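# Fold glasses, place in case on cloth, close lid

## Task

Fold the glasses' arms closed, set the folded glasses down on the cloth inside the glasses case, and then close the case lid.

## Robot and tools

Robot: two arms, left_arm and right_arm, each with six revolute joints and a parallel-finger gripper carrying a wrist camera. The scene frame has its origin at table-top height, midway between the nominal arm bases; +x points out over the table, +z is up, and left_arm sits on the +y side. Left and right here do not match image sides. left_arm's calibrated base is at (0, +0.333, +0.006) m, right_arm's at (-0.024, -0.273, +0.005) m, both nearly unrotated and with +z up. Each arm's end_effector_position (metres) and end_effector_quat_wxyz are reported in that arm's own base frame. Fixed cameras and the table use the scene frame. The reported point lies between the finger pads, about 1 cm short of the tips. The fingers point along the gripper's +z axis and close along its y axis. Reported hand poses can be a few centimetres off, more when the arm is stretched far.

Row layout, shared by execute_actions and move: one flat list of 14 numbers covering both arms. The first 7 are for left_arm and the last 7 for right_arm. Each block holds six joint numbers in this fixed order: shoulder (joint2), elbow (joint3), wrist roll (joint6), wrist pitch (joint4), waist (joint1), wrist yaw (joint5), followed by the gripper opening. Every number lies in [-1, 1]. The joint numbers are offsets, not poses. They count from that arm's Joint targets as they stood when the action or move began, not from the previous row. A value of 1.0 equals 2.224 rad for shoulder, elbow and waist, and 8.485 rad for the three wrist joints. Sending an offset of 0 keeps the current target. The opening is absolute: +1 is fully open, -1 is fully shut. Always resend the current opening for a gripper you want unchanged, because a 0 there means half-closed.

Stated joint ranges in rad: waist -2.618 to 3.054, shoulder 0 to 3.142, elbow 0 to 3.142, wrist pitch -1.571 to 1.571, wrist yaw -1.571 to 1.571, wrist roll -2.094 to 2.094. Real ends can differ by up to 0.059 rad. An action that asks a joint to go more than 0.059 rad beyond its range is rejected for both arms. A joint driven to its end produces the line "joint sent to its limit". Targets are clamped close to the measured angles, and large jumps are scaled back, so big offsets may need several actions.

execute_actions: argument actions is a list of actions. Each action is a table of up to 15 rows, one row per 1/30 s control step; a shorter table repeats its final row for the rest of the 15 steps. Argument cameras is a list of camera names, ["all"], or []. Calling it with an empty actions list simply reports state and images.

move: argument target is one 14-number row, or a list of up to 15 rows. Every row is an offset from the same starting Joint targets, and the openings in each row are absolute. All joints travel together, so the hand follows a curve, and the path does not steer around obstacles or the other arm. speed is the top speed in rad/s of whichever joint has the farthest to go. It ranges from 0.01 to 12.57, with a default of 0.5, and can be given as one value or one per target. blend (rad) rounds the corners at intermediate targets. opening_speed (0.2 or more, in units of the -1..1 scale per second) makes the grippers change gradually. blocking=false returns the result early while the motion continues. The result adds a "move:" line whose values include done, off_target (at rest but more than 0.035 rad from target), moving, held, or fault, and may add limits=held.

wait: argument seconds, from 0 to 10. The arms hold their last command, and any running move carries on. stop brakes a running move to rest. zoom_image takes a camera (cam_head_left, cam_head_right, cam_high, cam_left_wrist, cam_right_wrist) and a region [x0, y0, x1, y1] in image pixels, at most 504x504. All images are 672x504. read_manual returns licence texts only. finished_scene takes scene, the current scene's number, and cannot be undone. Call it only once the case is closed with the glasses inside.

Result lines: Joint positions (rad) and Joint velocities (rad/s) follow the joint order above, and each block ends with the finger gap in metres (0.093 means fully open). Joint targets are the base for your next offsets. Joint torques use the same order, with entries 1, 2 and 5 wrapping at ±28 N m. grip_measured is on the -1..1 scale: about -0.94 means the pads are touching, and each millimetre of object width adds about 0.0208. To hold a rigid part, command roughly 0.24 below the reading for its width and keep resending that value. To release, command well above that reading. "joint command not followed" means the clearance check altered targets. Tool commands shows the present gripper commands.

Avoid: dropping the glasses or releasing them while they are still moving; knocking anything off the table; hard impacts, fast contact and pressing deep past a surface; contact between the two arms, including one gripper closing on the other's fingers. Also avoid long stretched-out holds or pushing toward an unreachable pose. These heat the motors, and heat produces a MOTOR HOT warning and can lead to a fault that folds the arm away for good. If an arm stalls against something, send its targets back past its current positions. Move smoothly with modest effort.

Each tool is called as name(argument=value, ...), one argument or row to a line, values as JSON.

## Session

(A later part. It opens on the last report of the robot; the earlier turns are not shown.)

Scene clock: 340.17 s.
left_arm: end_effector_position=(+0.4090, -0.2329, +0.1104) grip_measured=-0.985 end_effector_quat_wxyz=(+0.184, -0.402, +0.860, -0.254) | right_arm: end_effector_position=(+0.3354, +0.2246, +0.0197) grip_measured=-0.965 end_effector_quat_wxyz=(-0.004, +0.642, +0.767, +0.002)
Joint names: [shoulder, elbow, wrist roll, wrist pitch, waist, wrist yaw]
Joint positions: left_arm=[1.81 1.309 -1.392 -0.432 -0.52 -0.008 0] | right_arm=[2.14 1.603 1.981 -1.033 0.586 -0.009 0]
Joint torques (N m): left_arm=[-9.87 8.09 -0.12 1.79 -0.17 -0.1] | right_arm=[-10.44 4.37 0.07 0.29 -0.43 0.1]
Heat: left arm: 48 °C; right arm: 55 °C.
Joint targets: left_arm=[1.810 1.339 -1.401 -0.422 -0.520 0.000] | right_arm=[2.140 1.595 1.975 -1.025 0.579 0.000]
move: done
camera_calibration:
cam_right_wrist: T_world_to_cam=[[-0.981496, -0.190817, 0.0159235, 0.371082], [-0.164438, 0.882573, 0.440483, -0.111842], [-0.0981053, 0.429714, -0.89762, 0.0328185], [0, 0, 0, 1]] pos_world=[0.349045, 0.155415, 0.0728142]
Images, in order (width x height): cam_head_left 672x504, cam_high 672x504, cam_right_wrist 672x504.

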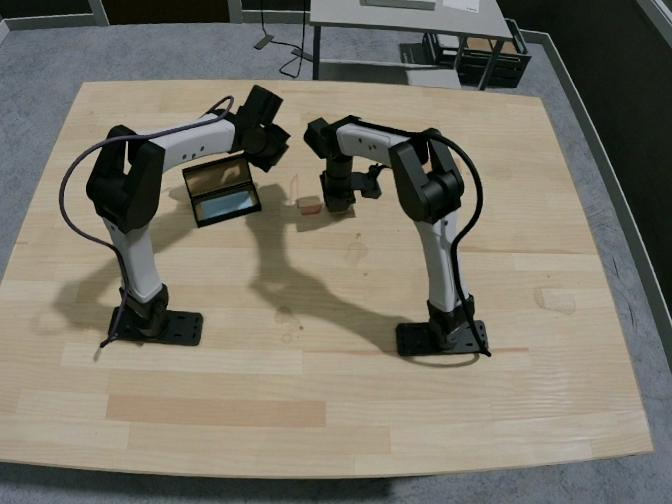

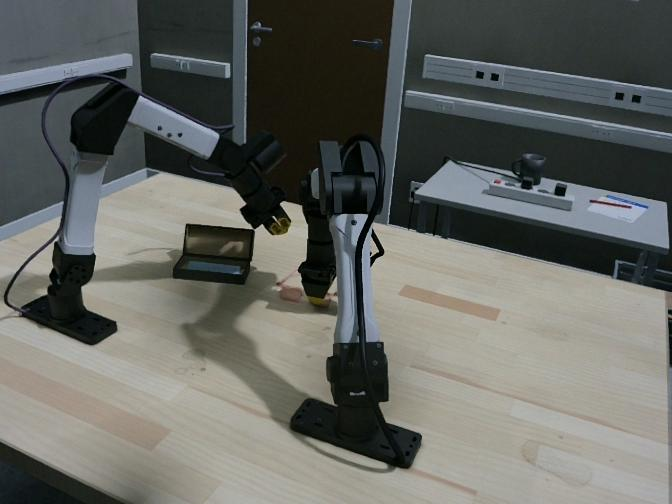

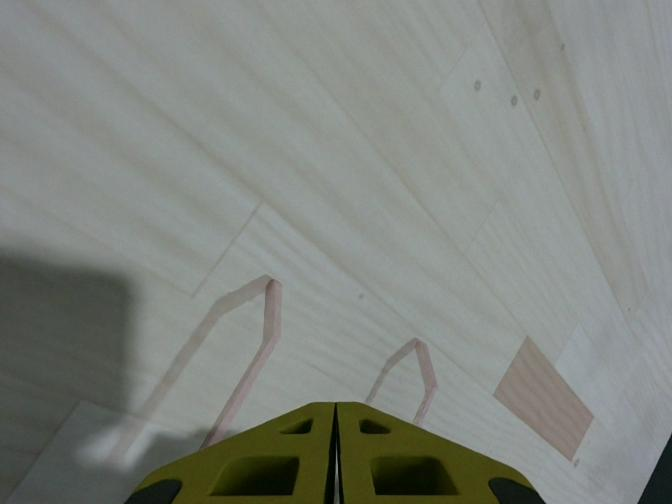

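move(
  target=[
    [0.0777,0.0473,0,-0.0223,-0.0096,0,-1,0,0,0,0,0,0,-1],
    [0.1024,0.0073,0,-0.0054,-0.0096,0,-1,0,0,0,0,0,0,-1],
  ],
  speed=0.4,
  cameras=["cam_head_left","cam_high","cam_right_wrist","cam_left_wrist"],
)

zoom_image(
  camera="cam_head_left",
  region=[200, 120, 380, 240],
)

zoom_image(
  camera="cam_high",
  region=[160, 200, 380, 320],
)

Scene clock: 366.37 s.
left_arm: end_effector_position=(+0.4010, -0.2369, +0.0273) grip_measured=-0.985 end_effector_quat_wxyz=(+0.123, -0.406, +0.889, -0.170) | right_arm: end_effector_position=(+0.3354, +0.2246, +0.0197) grip_measured=-0.965 end_effector_quat_wxyz=(-0.004, +0.642, +0.767, +0.002)
Joint names: [shoulder, elbow, wrist roll, wrist pitch, waist, wrist yaw]
Joint positions: left_arm=[2.024 1.365 -1.392 -0.489 -0.536 -0.008 0] | right_arm=[2.14 1.603 1.981 -1.033 0.586 -0.009 0]
Joint torques (N m): left_arm=[-9.95 4.33 -0.14 1.54 -0.58 -0.1] | right_arm=[-10.43 4.37 0.06 0.29 -0.43 0.1]
Heat: left arm: 45 °C; right arm: 57 °C.
Joint targets: left_arm=[2.038 1.356 -1.400 -0.468 -0.542 0.000] | right_arm=[2.140 1.595 1.975 -1.025 0.579 0.000]
move: done
camera_calibration:
cam_left_wrist: T_world_to_cam=[[0.678076, -0.628761, 0.380622, -0.430617], [-0.734193, -0.603587, 0.310876, 0.184356], [0.0342718, -0.490248, -0.870909, -0.0226995], [0, 0, 0, 1]] pos_world=[0.428122, -0.170608, 0.0868213]
cam_right_wrist: T_world_to_cam=[[-0.981496, -0.190817, 0.0159235, 0.371082], [-0.164438, 0.882573, 0.440483, -0.111842], [-0.0981053, 0.429714, -0.89762, 0.0328185], [0, 0, 0, 1]] pos_world=[0.349045, 0.155415, 0.0728142]
Images, in order (width x height): cam_head_left 672x504, cam_high 672x504, cam_left_wrist 672x504, cam_right_wrist 672x504.

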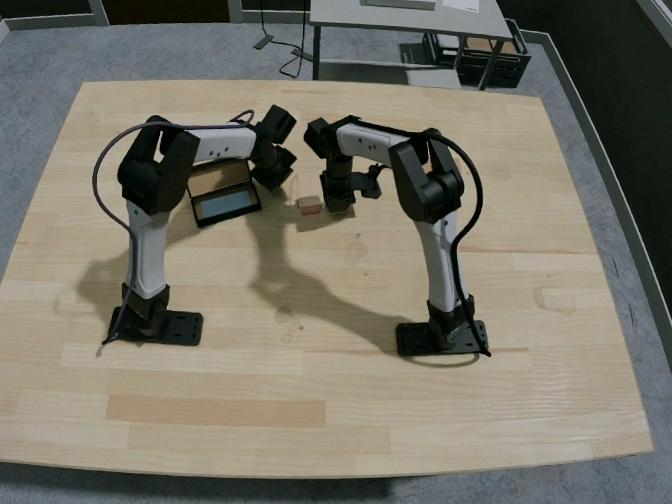

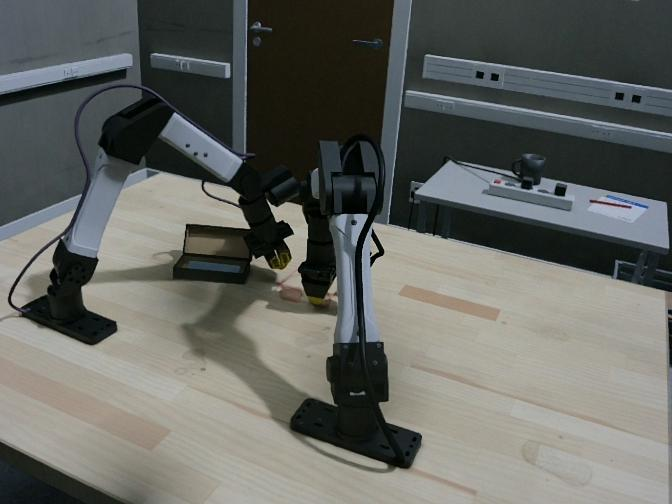

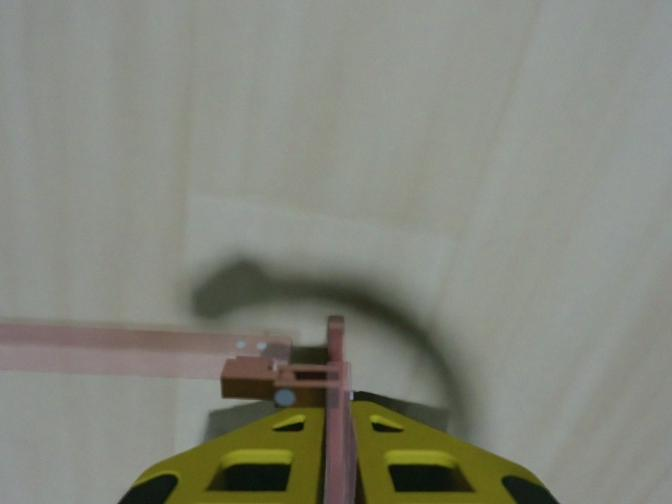

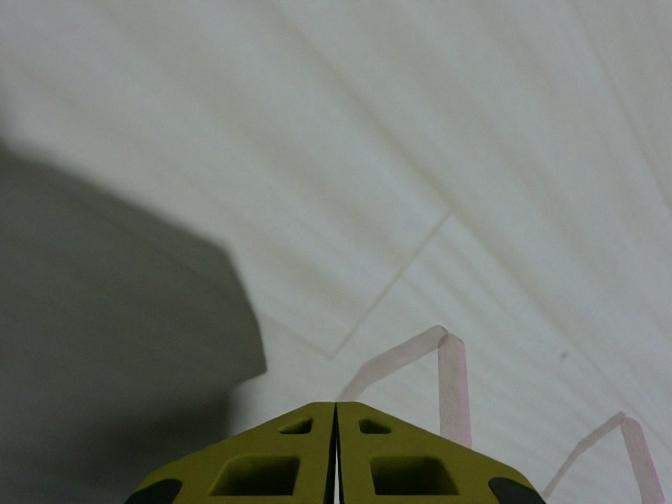

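Scaled by 2.800 from the camera's 672x504 image, which has a finer 960x720 frame.

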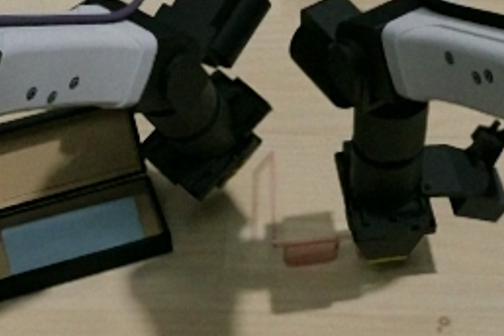

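Scaled by 2.291 from the camera's 672x504 image, which has a finer 960x720 frame.

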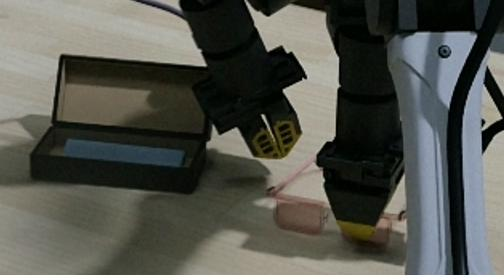

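move(
  target=[
    [0.0156,0.0119,0,0.001,-0.0318,0,-1,0,0,0,0,0,0,-1],
    [0.0355,0.0431,0,-0.002,-0.0589,0,-1,0,0,0,0,0,0,-1],
    [0.023,0.0237,0,-0.0002,-0.0748,0,-1,0,0,0,0,0,0,-1],
  ],
  speed=0.2,
  cameras=["cam_head_left","cam_high","cam_right_wrist","cam_left_wrist"],
)

zoom_image(
  camera="cam_head_left",
  region=[200, 120, 380, 240],
)

zoom_image(
  camera="cam_high",
  region=[160, 200, 380, 320],
)

Scene clock: 379.30 s.
left_arm: end_effector_position=(+0.3977, -0.2427, +0.0269) grip_measured=-0.985 end_effector_quat_wxyz=(+0.122, -0.400, +0.892, -0.172) | right_arm: end_effector_position=(+0.3354, +0.2246, +0.0197) grip_measured=-0.965 end_effector_quat_wxyz=(-0.004, +0.642, +0.767, +0.002)
Joint names: [shoulder, elbow, wrist roll, wrist pitch, waist, wrist yaw]
Joint positions: left_arm=[2.025 1.365 -1.392 -0.487 -0.551 -0.008 0] | right_arm=[2.14 1.603 1.981 -1.033 0.586 -0.009 0]
Joint torques (N m): left_arm=[-11.28 5.15 -0.05 1.32 0.05 -0.17] | right_arm=[-10.45 4.37 0.07 0.29 -0.43 0.1]
Heat: left arm: 45 °C; right arm: 58 °C.
Joint targets: left_arm=[2.025 1.365 -1.392 -0.486 -0.546 -0.008] | right_arm=[2.140 1.595 1.975 -1.025 0.579 0.000]
move: held (left_arm; a check stopped the path); path passed 0 of 3 targets; limits=held; left_arm: the waist is farthest, 0.158 rad from its target
joint command not followed: on one or more control steps a check withheld the commanded joint targets of the left arm, and it was not sent them on those steps.
cause: the commanded joint targets, or the way to them, would bring a part of the robot too close to another arm (this arm's wrist (the part past the wrist pitch) and the right arm's wrist (the part past the wrist pitch)).
camera_calibration:
cam_left_wrist: T_world_to_cam=[[0.669038, -0.638126, 0.381031, -0.430615], [-0.742722, -0.592953, 0.31108, 0.184608], [0.0274254, -0.491124, -0.870658, -0.0232343], [0, 0, 0, 1]] pos_world=[0.425847, -0.176734, 0.0864206]
cam_right_wrist: T_world_to_cam=[[-0.981496, -0.190817, 0.0159235, 0.371082], [-0.164438, 0.882573, 0.440483, -0.111842], [-0.0981053, 0.429714, -0.89762, 0.0328185], [0, 0, 0, 1]] pos_world=[0.349045, 0.155415, 0.0728142]
Images, in order (width x height): cam_head_left 672x504, cam_high 672x504, cam_left_wrist 672x504, cam_right_wrist 672x504.

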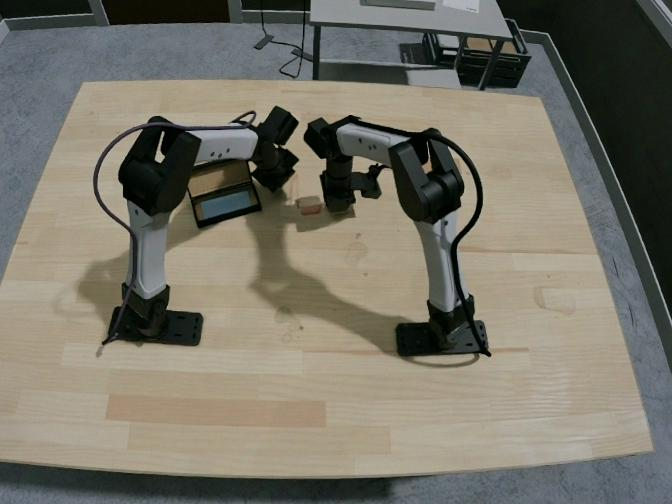

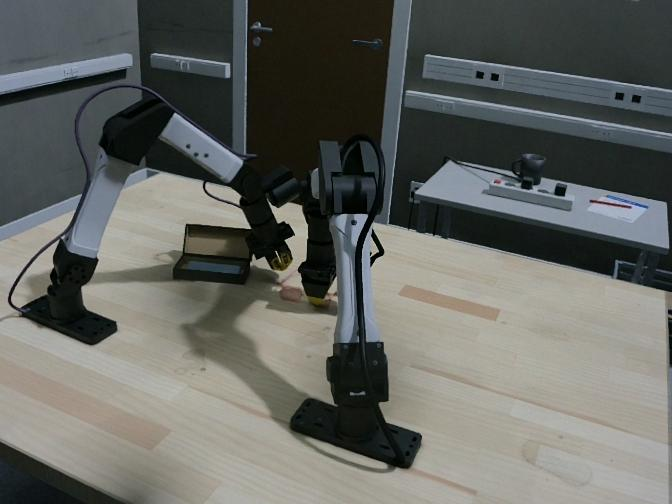

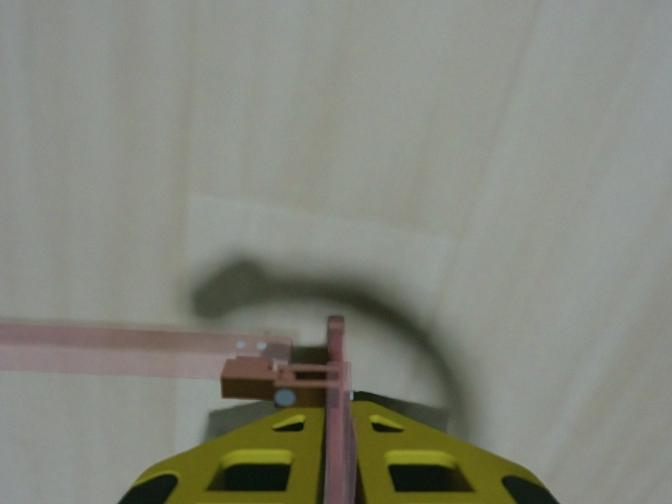

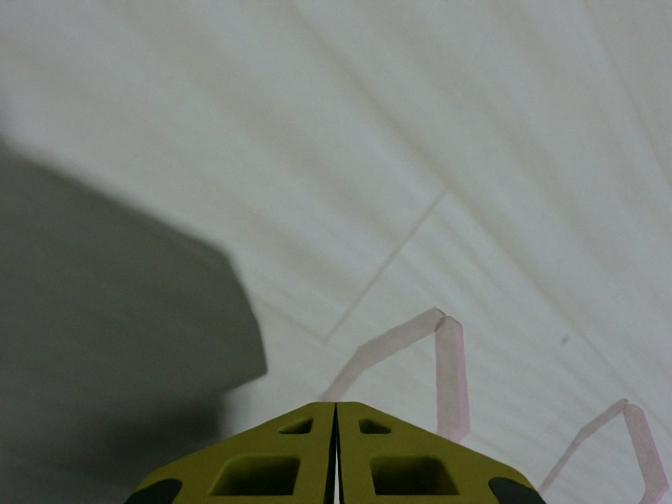

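Scaled by 2.800 from the camera's 672x504 image, which has a finer 960x720 frame.

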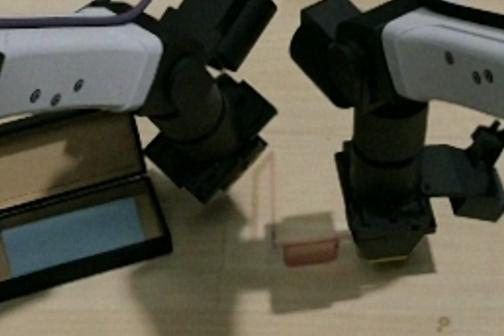

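Scaled by 2.291 from the camera's 672x504 image, which has a finer 960x720 frame.

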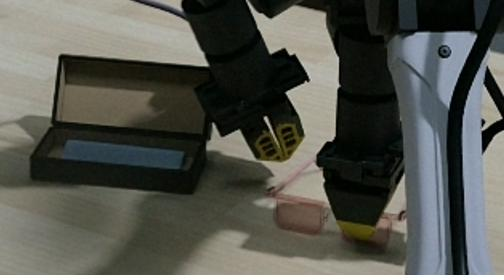

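move(
  target=[
    [0,0,0,0,0.0135,0,-1,0,0,0,0,0,0,0.3],
    [0,0,0,0,0.0135,0,-1,-0.0211,0.0804,0,-0.0267,0,0,0.3],
    [0,0,0,0,0.0135,0,-1,-0.0608,-0.0122,-0.0156,-0.0019,-0.0571,-0.0397,0.3],
  ],
  opening_speed=2,
  speed=0.4,
  cameras=["cam_right_wrist","cam_left_wrist","cam_high"],
)

zoom_image(
  camera="cam_high",
  region=[160, 200, 380, 320],
)

Scene clock: 436.33 s.
left_arm: end_effector_position=(+0.4050, -0.2304, +0.0269) grip_measured=-0.985 end_effector_quat_wxyz=(+0.124, -0.413, +0.886, -0.170) | right_arm: end_effector_position=(+0.3343, +0.2239, +0.0596) grip_measured=+0.298 end_effector_quat_wxyz=(-0.136, +0.629, +0.760, +0.091)
Joint names: [shoulder, elbow, wrist roll, wrist pitch, waist, wrist yaw]
Joint positions: left_arm=[2.025 1.365 -1.392 -0.487 -0.52 -0.008 0] | right_arm=[2.042 1.578 1.849 -1.051 0.457 -0.324 0.059]
Joint torques (N m): left_arm=[-11.29 5.09 -0.05 1.33 0.05 -0.18] | right_arm=[-12.88 4.4 0.07 0.44 -0.18 -0.3]
Heat: left arm: 46 °C; right arm: 61 °C.
Joint targets: left_arm=[2.025 1.365 -1.392 -0.486 -0.516 -0.008] | right_arm=[2.005 1.568 1.843 -1.042 0.452 -0.337]
move: off_target (right_arm); right_arm: the shoulder is farthest, 0.037 rad from its target
camera_calibration:
cam_left_wrist: T_world_to_cam=[[0.68816, -0.617455, 0.381032, -0.430584], [-0.72432, -0.615309, 0.311056, 0.184582], [0.0423892, -0.490046, -0.870666, -0.0232357], [0, 0, 0, 1]] pos_world=[0.430992, -0.163678, 0.0864207]
cam_right_wrist: T_world_to_cam=[[-0.976814, -0.210104, 0.0411202, 0.370492], [-0.122121, 0.704577, 0.699041, -0.118678], [-0.175844, 0.677811, -0.713898, 0.0282936], [0, 0, 0, 1]] pos_world=[0.352384, 0.142282, 0.087925]
Images, in order (width x height): cam_high 672x504, cam_left_wrist 672x504, cam_right_wrist 672x504.

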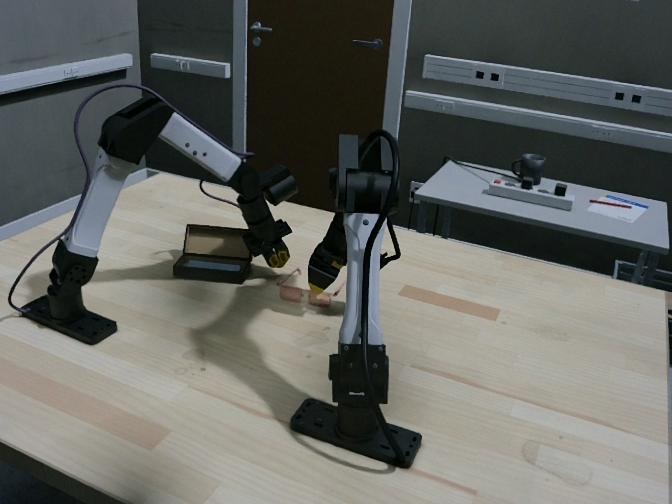

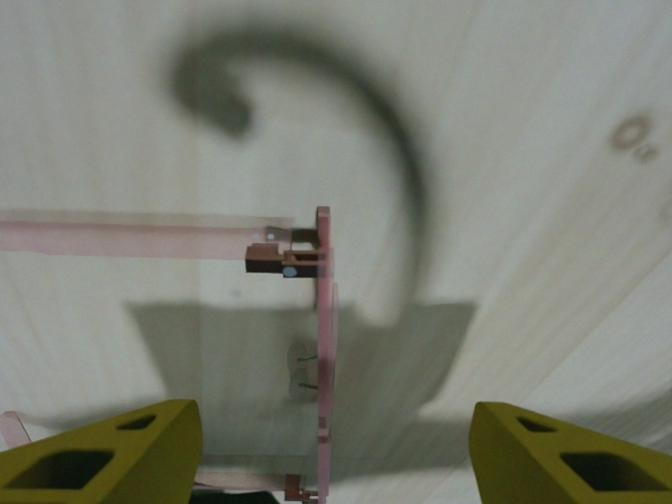

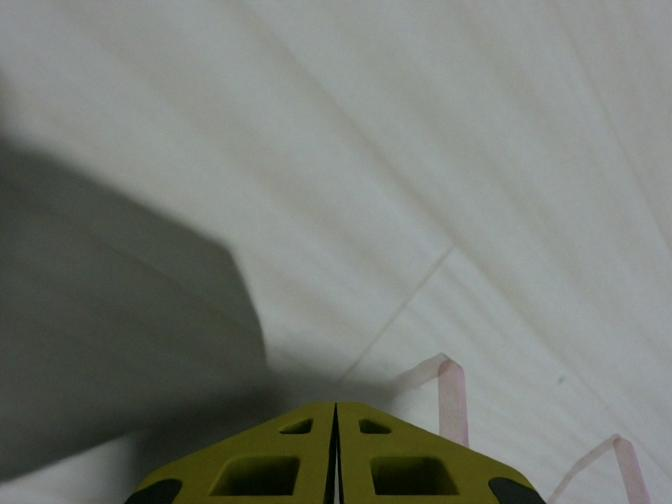

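Scaled by 2.291 from the camera's 672x504 image, which has a finer 960x720 frame.

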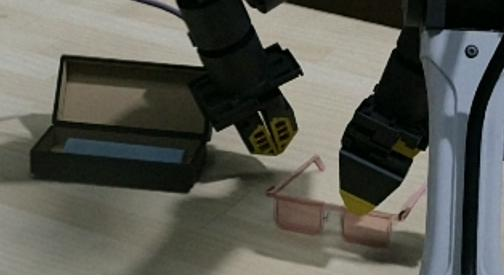

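move(
  target=[
    [0,0,0,0,0,0,-1,0.0193,-0.0459,0,0.0172,0,0,0.3],
    [0,0,0,0,0,0,-1,0.0193,-0.0459,0,0.0172,0,0,-1],
  ],
  opening_speed=1.2,
  speed=0.2,
  cameras=["cam_right_wrist","cam_left_wrist","cam_high"],
)

zoom_image(
  camera="cam_high",
  region=[160, 200, 380, 320],
)

Scene clock: 445.60 s.
left_arm: end_effector_position=(+0.4050, -0.2304, +0.0269) grip_measured=-0.985 end_effector_quat_wxyz=(+0.124, -0.413, +0.886, -0.170) | right_arm: end_effector_position=(+0.3371, +0.2255, +0.0354) grip_measured=-0.965 end_effector_quat_wxyz=(-0.128, +0.626, +0.762, +0.111)
Joint names: [shoulder, elbow, wrist roll, wrist pitch, waist, wrist yaw]
Joint positions: left_arm=[2.025 1.365 -1.392 -0.487 -0.52 -0.008 0] | right_arm=[2.042 1.475 1.849 -0.905 0.457 -0.325 0]
Joint torques (N m): left_arm=[-11.29 5.14 -0.06 1.32 0.05 -0.18] | right_arm=[-9.36 4.4 0.06 0.52 -0.2 -0.29]
Heat: left arm: 46 °C; right arm: 61 °C.
Joint targets: left_arm=[2.025 1.365 -1.392 -0.486 -0.516 -0.008] | right_arm=[2.048 1.466 1.843 -0.895 0.452 -0.337]
move: done
camera_calibration:
cam_left_wrist: T_world_to_cam=[[0.68816, -0.617455, 0.381032, -0.430584], [-0.72432, -0.615309, 0.311056, 0.184582], [0.0423892, -0.490046, -0.870666, -0.0232357], [0, 0, 0, 1]] pos_world=[0.430992, -0.163678, 0.0864207]
cam_right_wrist: T_world_to_cam=[[-0.977411, -0.211344, -0.00131944, 0.376465], [-0.150179, 0.69012, 0.707942, -0.0902098], [-0.148708, 0.692148, -0.70627, -0.00219173], [0, 0, 0, 1]] pos_world=[0.354088, 0.143336, 0.062812]
Images, in order (width x height): cam_high 672x504, cam_left_wrist 672x504, cam_right_wrist 672x504.

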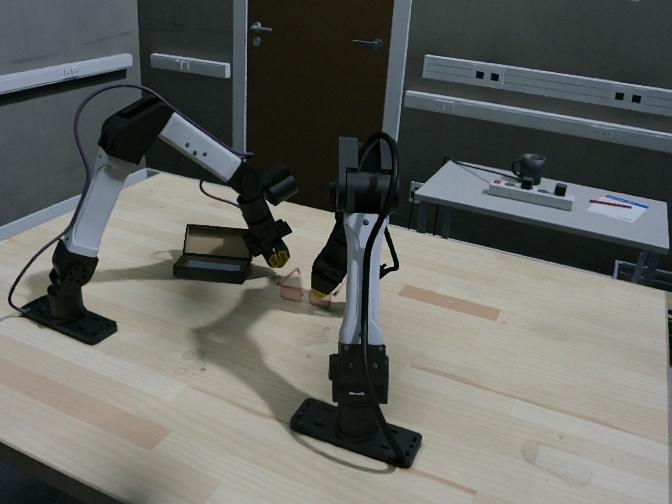

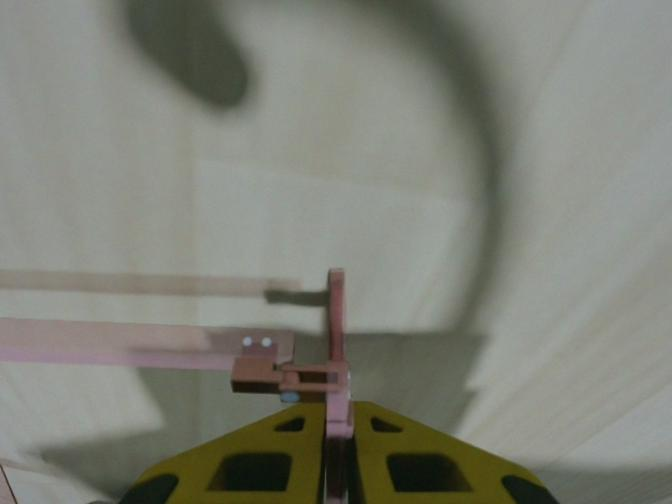

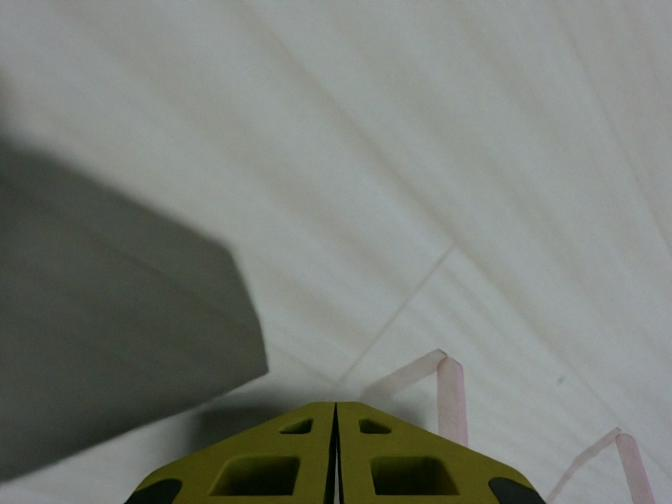

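Scaled by 2.291 from the camera's 672x504 image, which has a finer 960x720 frame.

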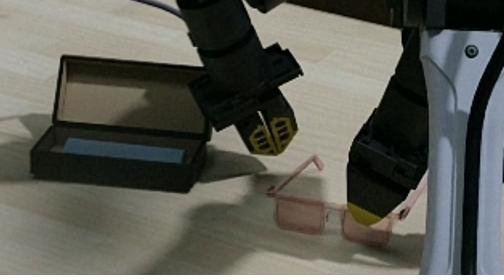

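move(
  target=[
    [0.0214,0.0078,0,0.0031,-0.0435,0,-1,0,0,0,0,0,0,-1],
    [0.0413,0.039,0,0.0001,-0.0706,0,-1,0,0,0,0,0,0,-1],
    [0.0289,0.0196,0,0.002,-0.0865,0,-1,0,0,0,0,0,0,-1],
  ],
  speed=0.15,
  cameras=["cam_head_left","cam_right_wrist","cam_left_wrist","cam_high"],
)

zoom_image(
  camera="cam_high",
  region=[160, 200, 380, 320],
)

zoom_image(
  camera="cam_head_left",
  region=[220, 120, 380, 230],
)

Scene clock: 457.07 s.
left_arm: end_effector_position=(+0.3718, -0.3093, +0.0201) grip_measured=-0.985 end_effector_quat_wxyz=(+0.117, -0.333, +0.917, -0.185) | right_arm: end_effector_position=(+0.3356, +0.2253, +0.0355) grip_measured=-0.965 end_effector_quat_wxyz=(-0.130, +0.624, +0.763, +0.109)
Joint names: [shoulder, elbow, wrist roll, wrist pitch, waist, wrist yaw]
Joint positions: left_arm=[2.087 1.423 -1.392 -0.466 -0.7 -0.017 0] | right_arm=[2.042 1.475 1.844 -0.91 0.457 -0.328 0]
Joint torques (N m): left_arm=[-11.66 3.95 -0.05 1.31 -0.85 -0.09] | right_arm=[-9.36 4.4 0.12 0.56 -0.2 -0.26]
Heat: left arm: 46 °C; right arm: 59 °C.
Joint targets: left_arm=[2.089 1.409 -1.392 -0.470 -0.709 -0.008] | right_arm=[2.048 1.466 1.843 -0.895 0.452 -0.337]
move: done
camera_calibration:
cam_left_wrist: T_world_to_cam=[[0.562273, -0.72682, 0.394439, -0.441107], [-0.826485, -0.477888, 0.297567, 0.194902], [-0.0277803, -0.493312, -0.869409, -0.0414535], [0, 0, 0, 1]] pos_world=[0.407955, -0.247914, 0.0799535]
cam_right_wrist: T_world_to_cam=[[-0.976423, -0.215838, 0.0034278, 0.375542], [-0.149836, 0.689101, 0.709005, -0.0902513], [-0.155392, 0.691776, -0.705195, 0.0000223822], [0, 0, 0, 1]] pos_world=[0.353169, 0.143233, 0.0627172]
Images, in order (width x height): cam_head_left 672x504, cam_high 672x504, cam_left_wrist 672x504, cam_right_wrist 672x504.

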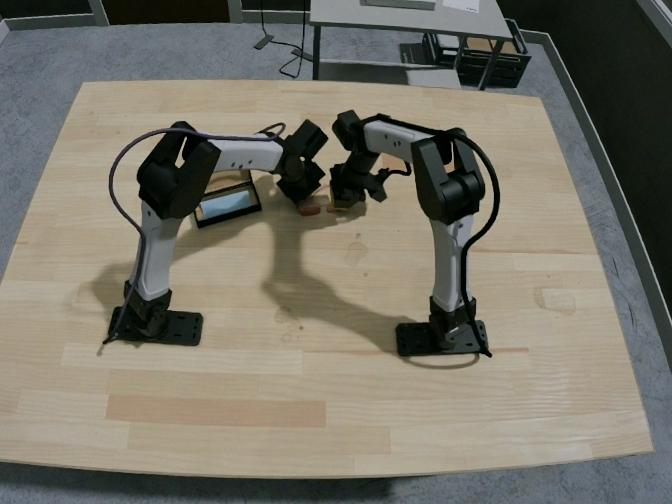

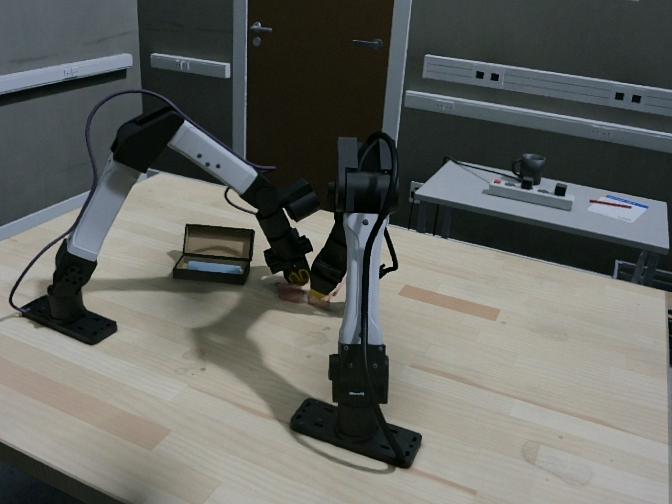

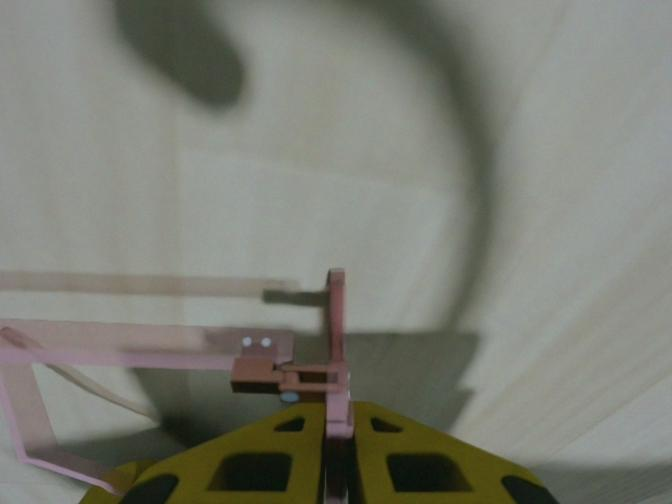

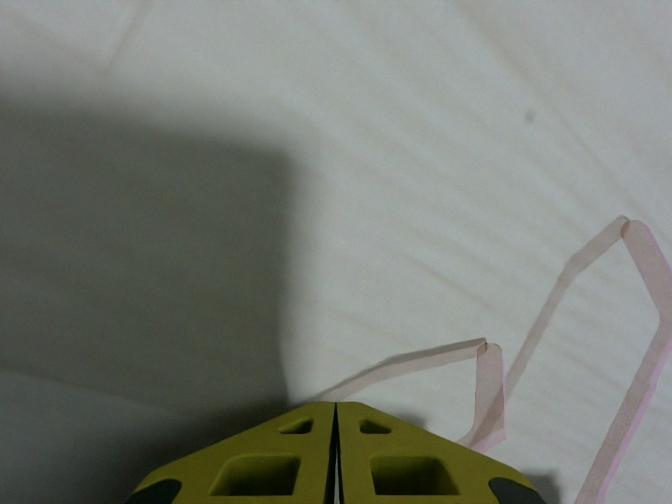

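Scaled by 2.291 from the camera's 672x504 image, which has a finer 960x720 frame.

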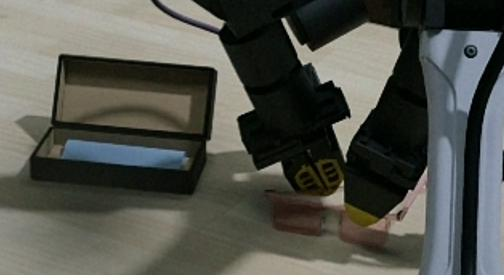

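Scaled by 3.150 from the camera's 672x504 image, which has a finer 960x720 frame.

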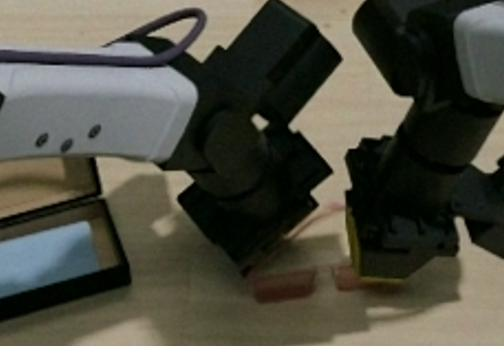

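move(
  target=[0,0,0,0,-0.0171,0,-1,0,0,0,0,0,0,-1],
  speed=0.15,
  cameras=["cam_head_left","cam_right_wrist","cam_left_wrist","cam_high"],
)

zoom_image(
  camera="cam_high",
  region=[220, 220, 360, 320],
)

zoom_image(
  camera="cam_head_left",
  region=[260, 150, 380, 230],
)

Scene clock: 463.90 s.
left_arm: end_effector_position=(+0.3623, -0.3201, +0.0200) grip_measured=-0.985 end_effector_quat_wxyz=(+0.115, -0.319, +0.922, -0.186) | right_arm: end_effector_position=(+0.3344, +0.2247, +0.0353) grip_measured=-0.965 end_effector_quat_wxyz=(-0.131, +0.624, +0.763, +0.106)
Joint names: [shoulder, elbow, wrist roll, wrist pitch, waist, wrist yaw]
Joint positions: left_arm=[2.087 1.423 -1.392 -0.467 -0.73 -0.019 0] | right_arm=[2.042 1.475 1.842 -0.916 0.457 -0.328 0]
Joint torques (N m): left_arm=[-11.64 3.99 -0.05 1.32 -1.46 -0.08] | right_arm=[-9.35 4.37 0.14 0.61 -0.2 -0.26]
Heat: left arm: 46 °C; right arm: 58 °C.
Joint targets: left_arm=[2.089 1.409 -1.392 -0.469 -0.747 -0.008] | right_arm=[2.048 1.466 1.843 -0.895 0.452 -0.337]
move: done
camera_calibration:
cam_left_wrist: T_world_to_cam=[[0.540507, -0.743706, 0.393388, -0.441129], [-0.840303, -0.453993, 0.296279, 0.194668], [-0.0417492, -0.490706, -0.870324, -0.0411358], [0, 0, 0, 1]] pos_world=[0.400296, -0.259878, 0.0800572]
cam_right_wrist: T_world_to_cam=[[-0.976019, -0.217511, 0.00867975, 0.374209], [-0.14762, 0.690654, 0.707959, -0.0909906], [-0.159983, 0.6897, -0.7062, 0.00219341], [0, 0, 0, 1]] pos_world=[0.352154, 0.142725, 0.0627185]
Images, in order (width x height): cam_head_left 672x504, cam_high 672x504, cam_left_wrist 672x504, cam_right_wrist 672x504.

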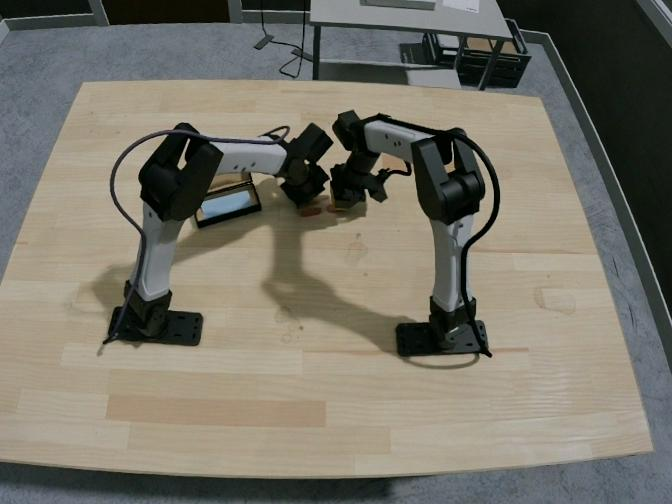

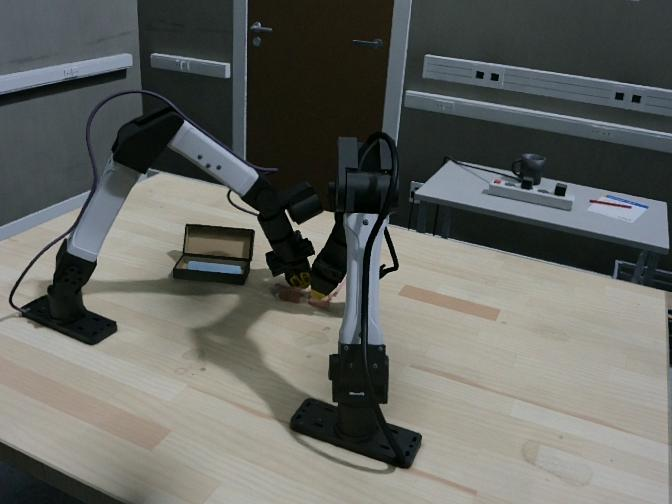

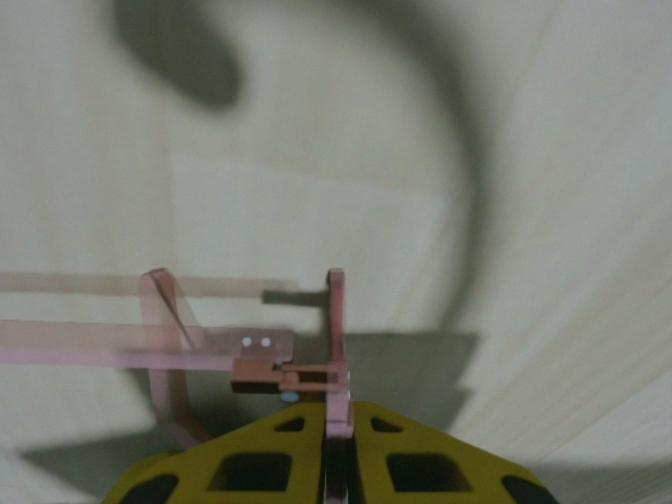

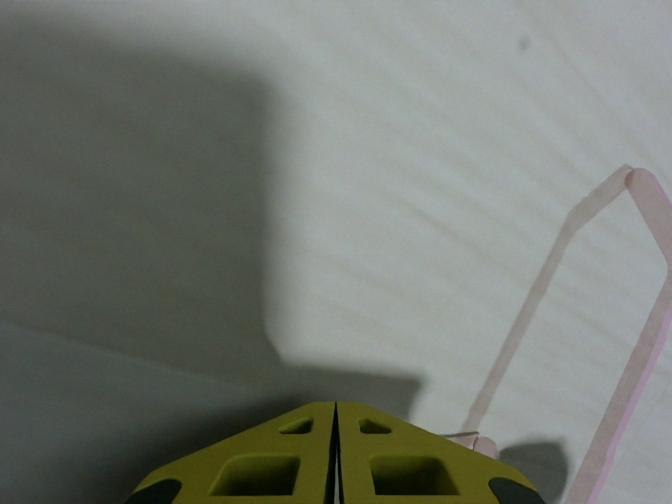

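Scaled by 3.600 from the camera's 672x504 image, which has a finer 960x720 frame.

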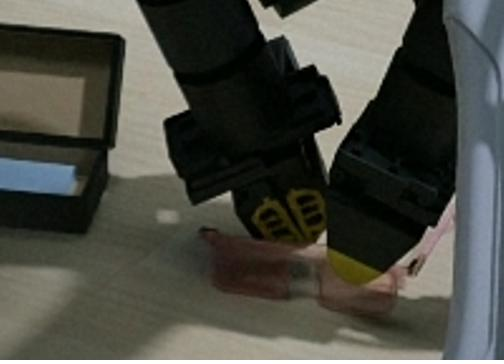

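Scaled by 4.200 from the camera's 672x504 image, which has a finer 960x720 frame.

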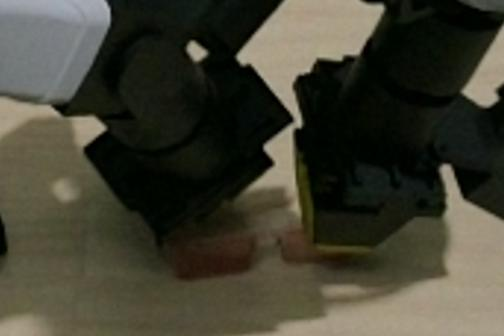

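move(
  target=[-0.0138,-0.0219,0,0.002,-0.0126,0,-1,0,0,0,0,0,0,-1],
  speed=0.15,
  cameras=["cam_right_wrist","cam_left_wrist","cam_high"],
)

zoom_image(
  camera="cam_high",
  region=[220, 220, 360, 320],
)

Scene clock: 471.33 s.
left_arm: end_effector_position=(+0.3571, -0.3225, +0.0192) grip_measured=-0.985 end_effector_quat_wxyz=(+0.125, -0.312, +0.923, -0.189) | right_arm: end_effector_position=(+0.3343, +0.2247, +0.0353) grip_measured=-0.965 end_effector_quat_wxyz=(-0.131, +0.624, +0.763, +0.106)
Joint names: [shoulder, elbow, wrist roll, wrist pitch, waist, wrist yaw]
Joint positions: left_arm=[2.072 1.389 -1.392 -0.433 -0.748 -0.038 0] | right_arm=[2.042 1.475 1.842 -0.917 0.457 -0.328 0]
Joint torques (N m): left_arm=[-13.08 2.86 -0.06 1.17 -2.3 0.1] | right_arm=[-9.33 4.38 0.15 0.61 -0.2 -0.26]
Heat: left arm: 46 °C; right arm: 58 °C.
Joint targets: left_arm=[2.059 1.360 -1.392 -0.452 -0.775 -0.008] | right_arm=[2.048 1.466 1.843 -0.895 0.452 -0.337]
move: done
camera_calibration:
cam_left_wrist: T_world_to_cam=[[0.524532, -0.749719, 0.403469, -0.436238], [-0.850964, -0.446664, 0.276318, 0.195939], [-0.026946, -0.488276, -0.872273, -0.0476455], [0, 0, 0, 1]] pos_world=[0.394274, -0.262801, 0.0803072]
cam_right_wrist: T_world_to_cam=[[-0.975939, -0.21786, 0.00893456, 0.374191], [-0.147714, 0.690742, 0.707853, -0.0908936], [-0.160384, 0.689502, -0.706303, 0.00243864], [0, 0, 0, 1]] pos_world=[0.352153, 0.142624, 0.0627185]
Images, in order (width x height): cam_high 672x504, cam_left_wrist 672x504, cam_right_wrist 672x504.

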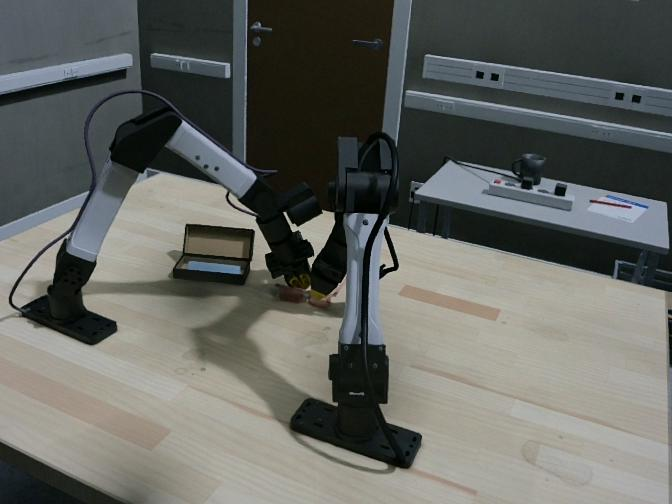

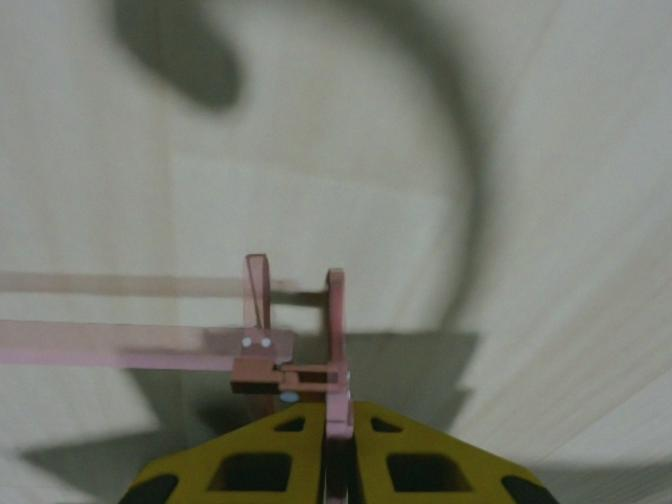

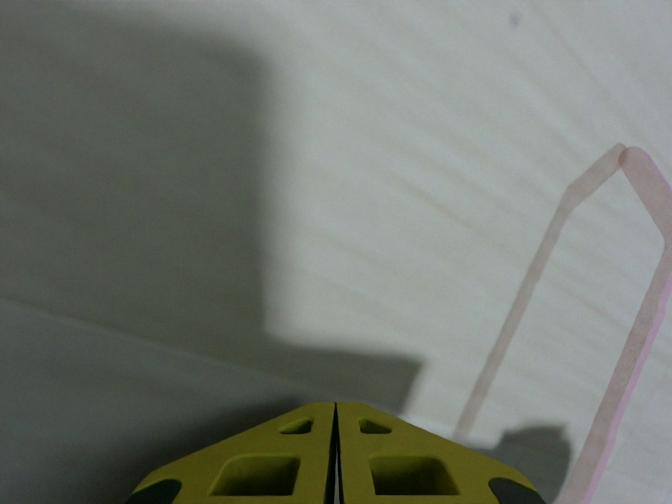

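Scaled by 3.600 from the camera's 672x504 image, which has a finer 960x720 frame.

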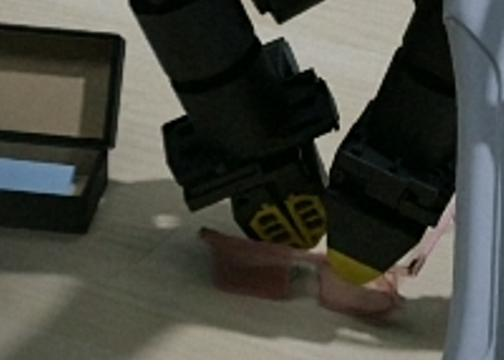

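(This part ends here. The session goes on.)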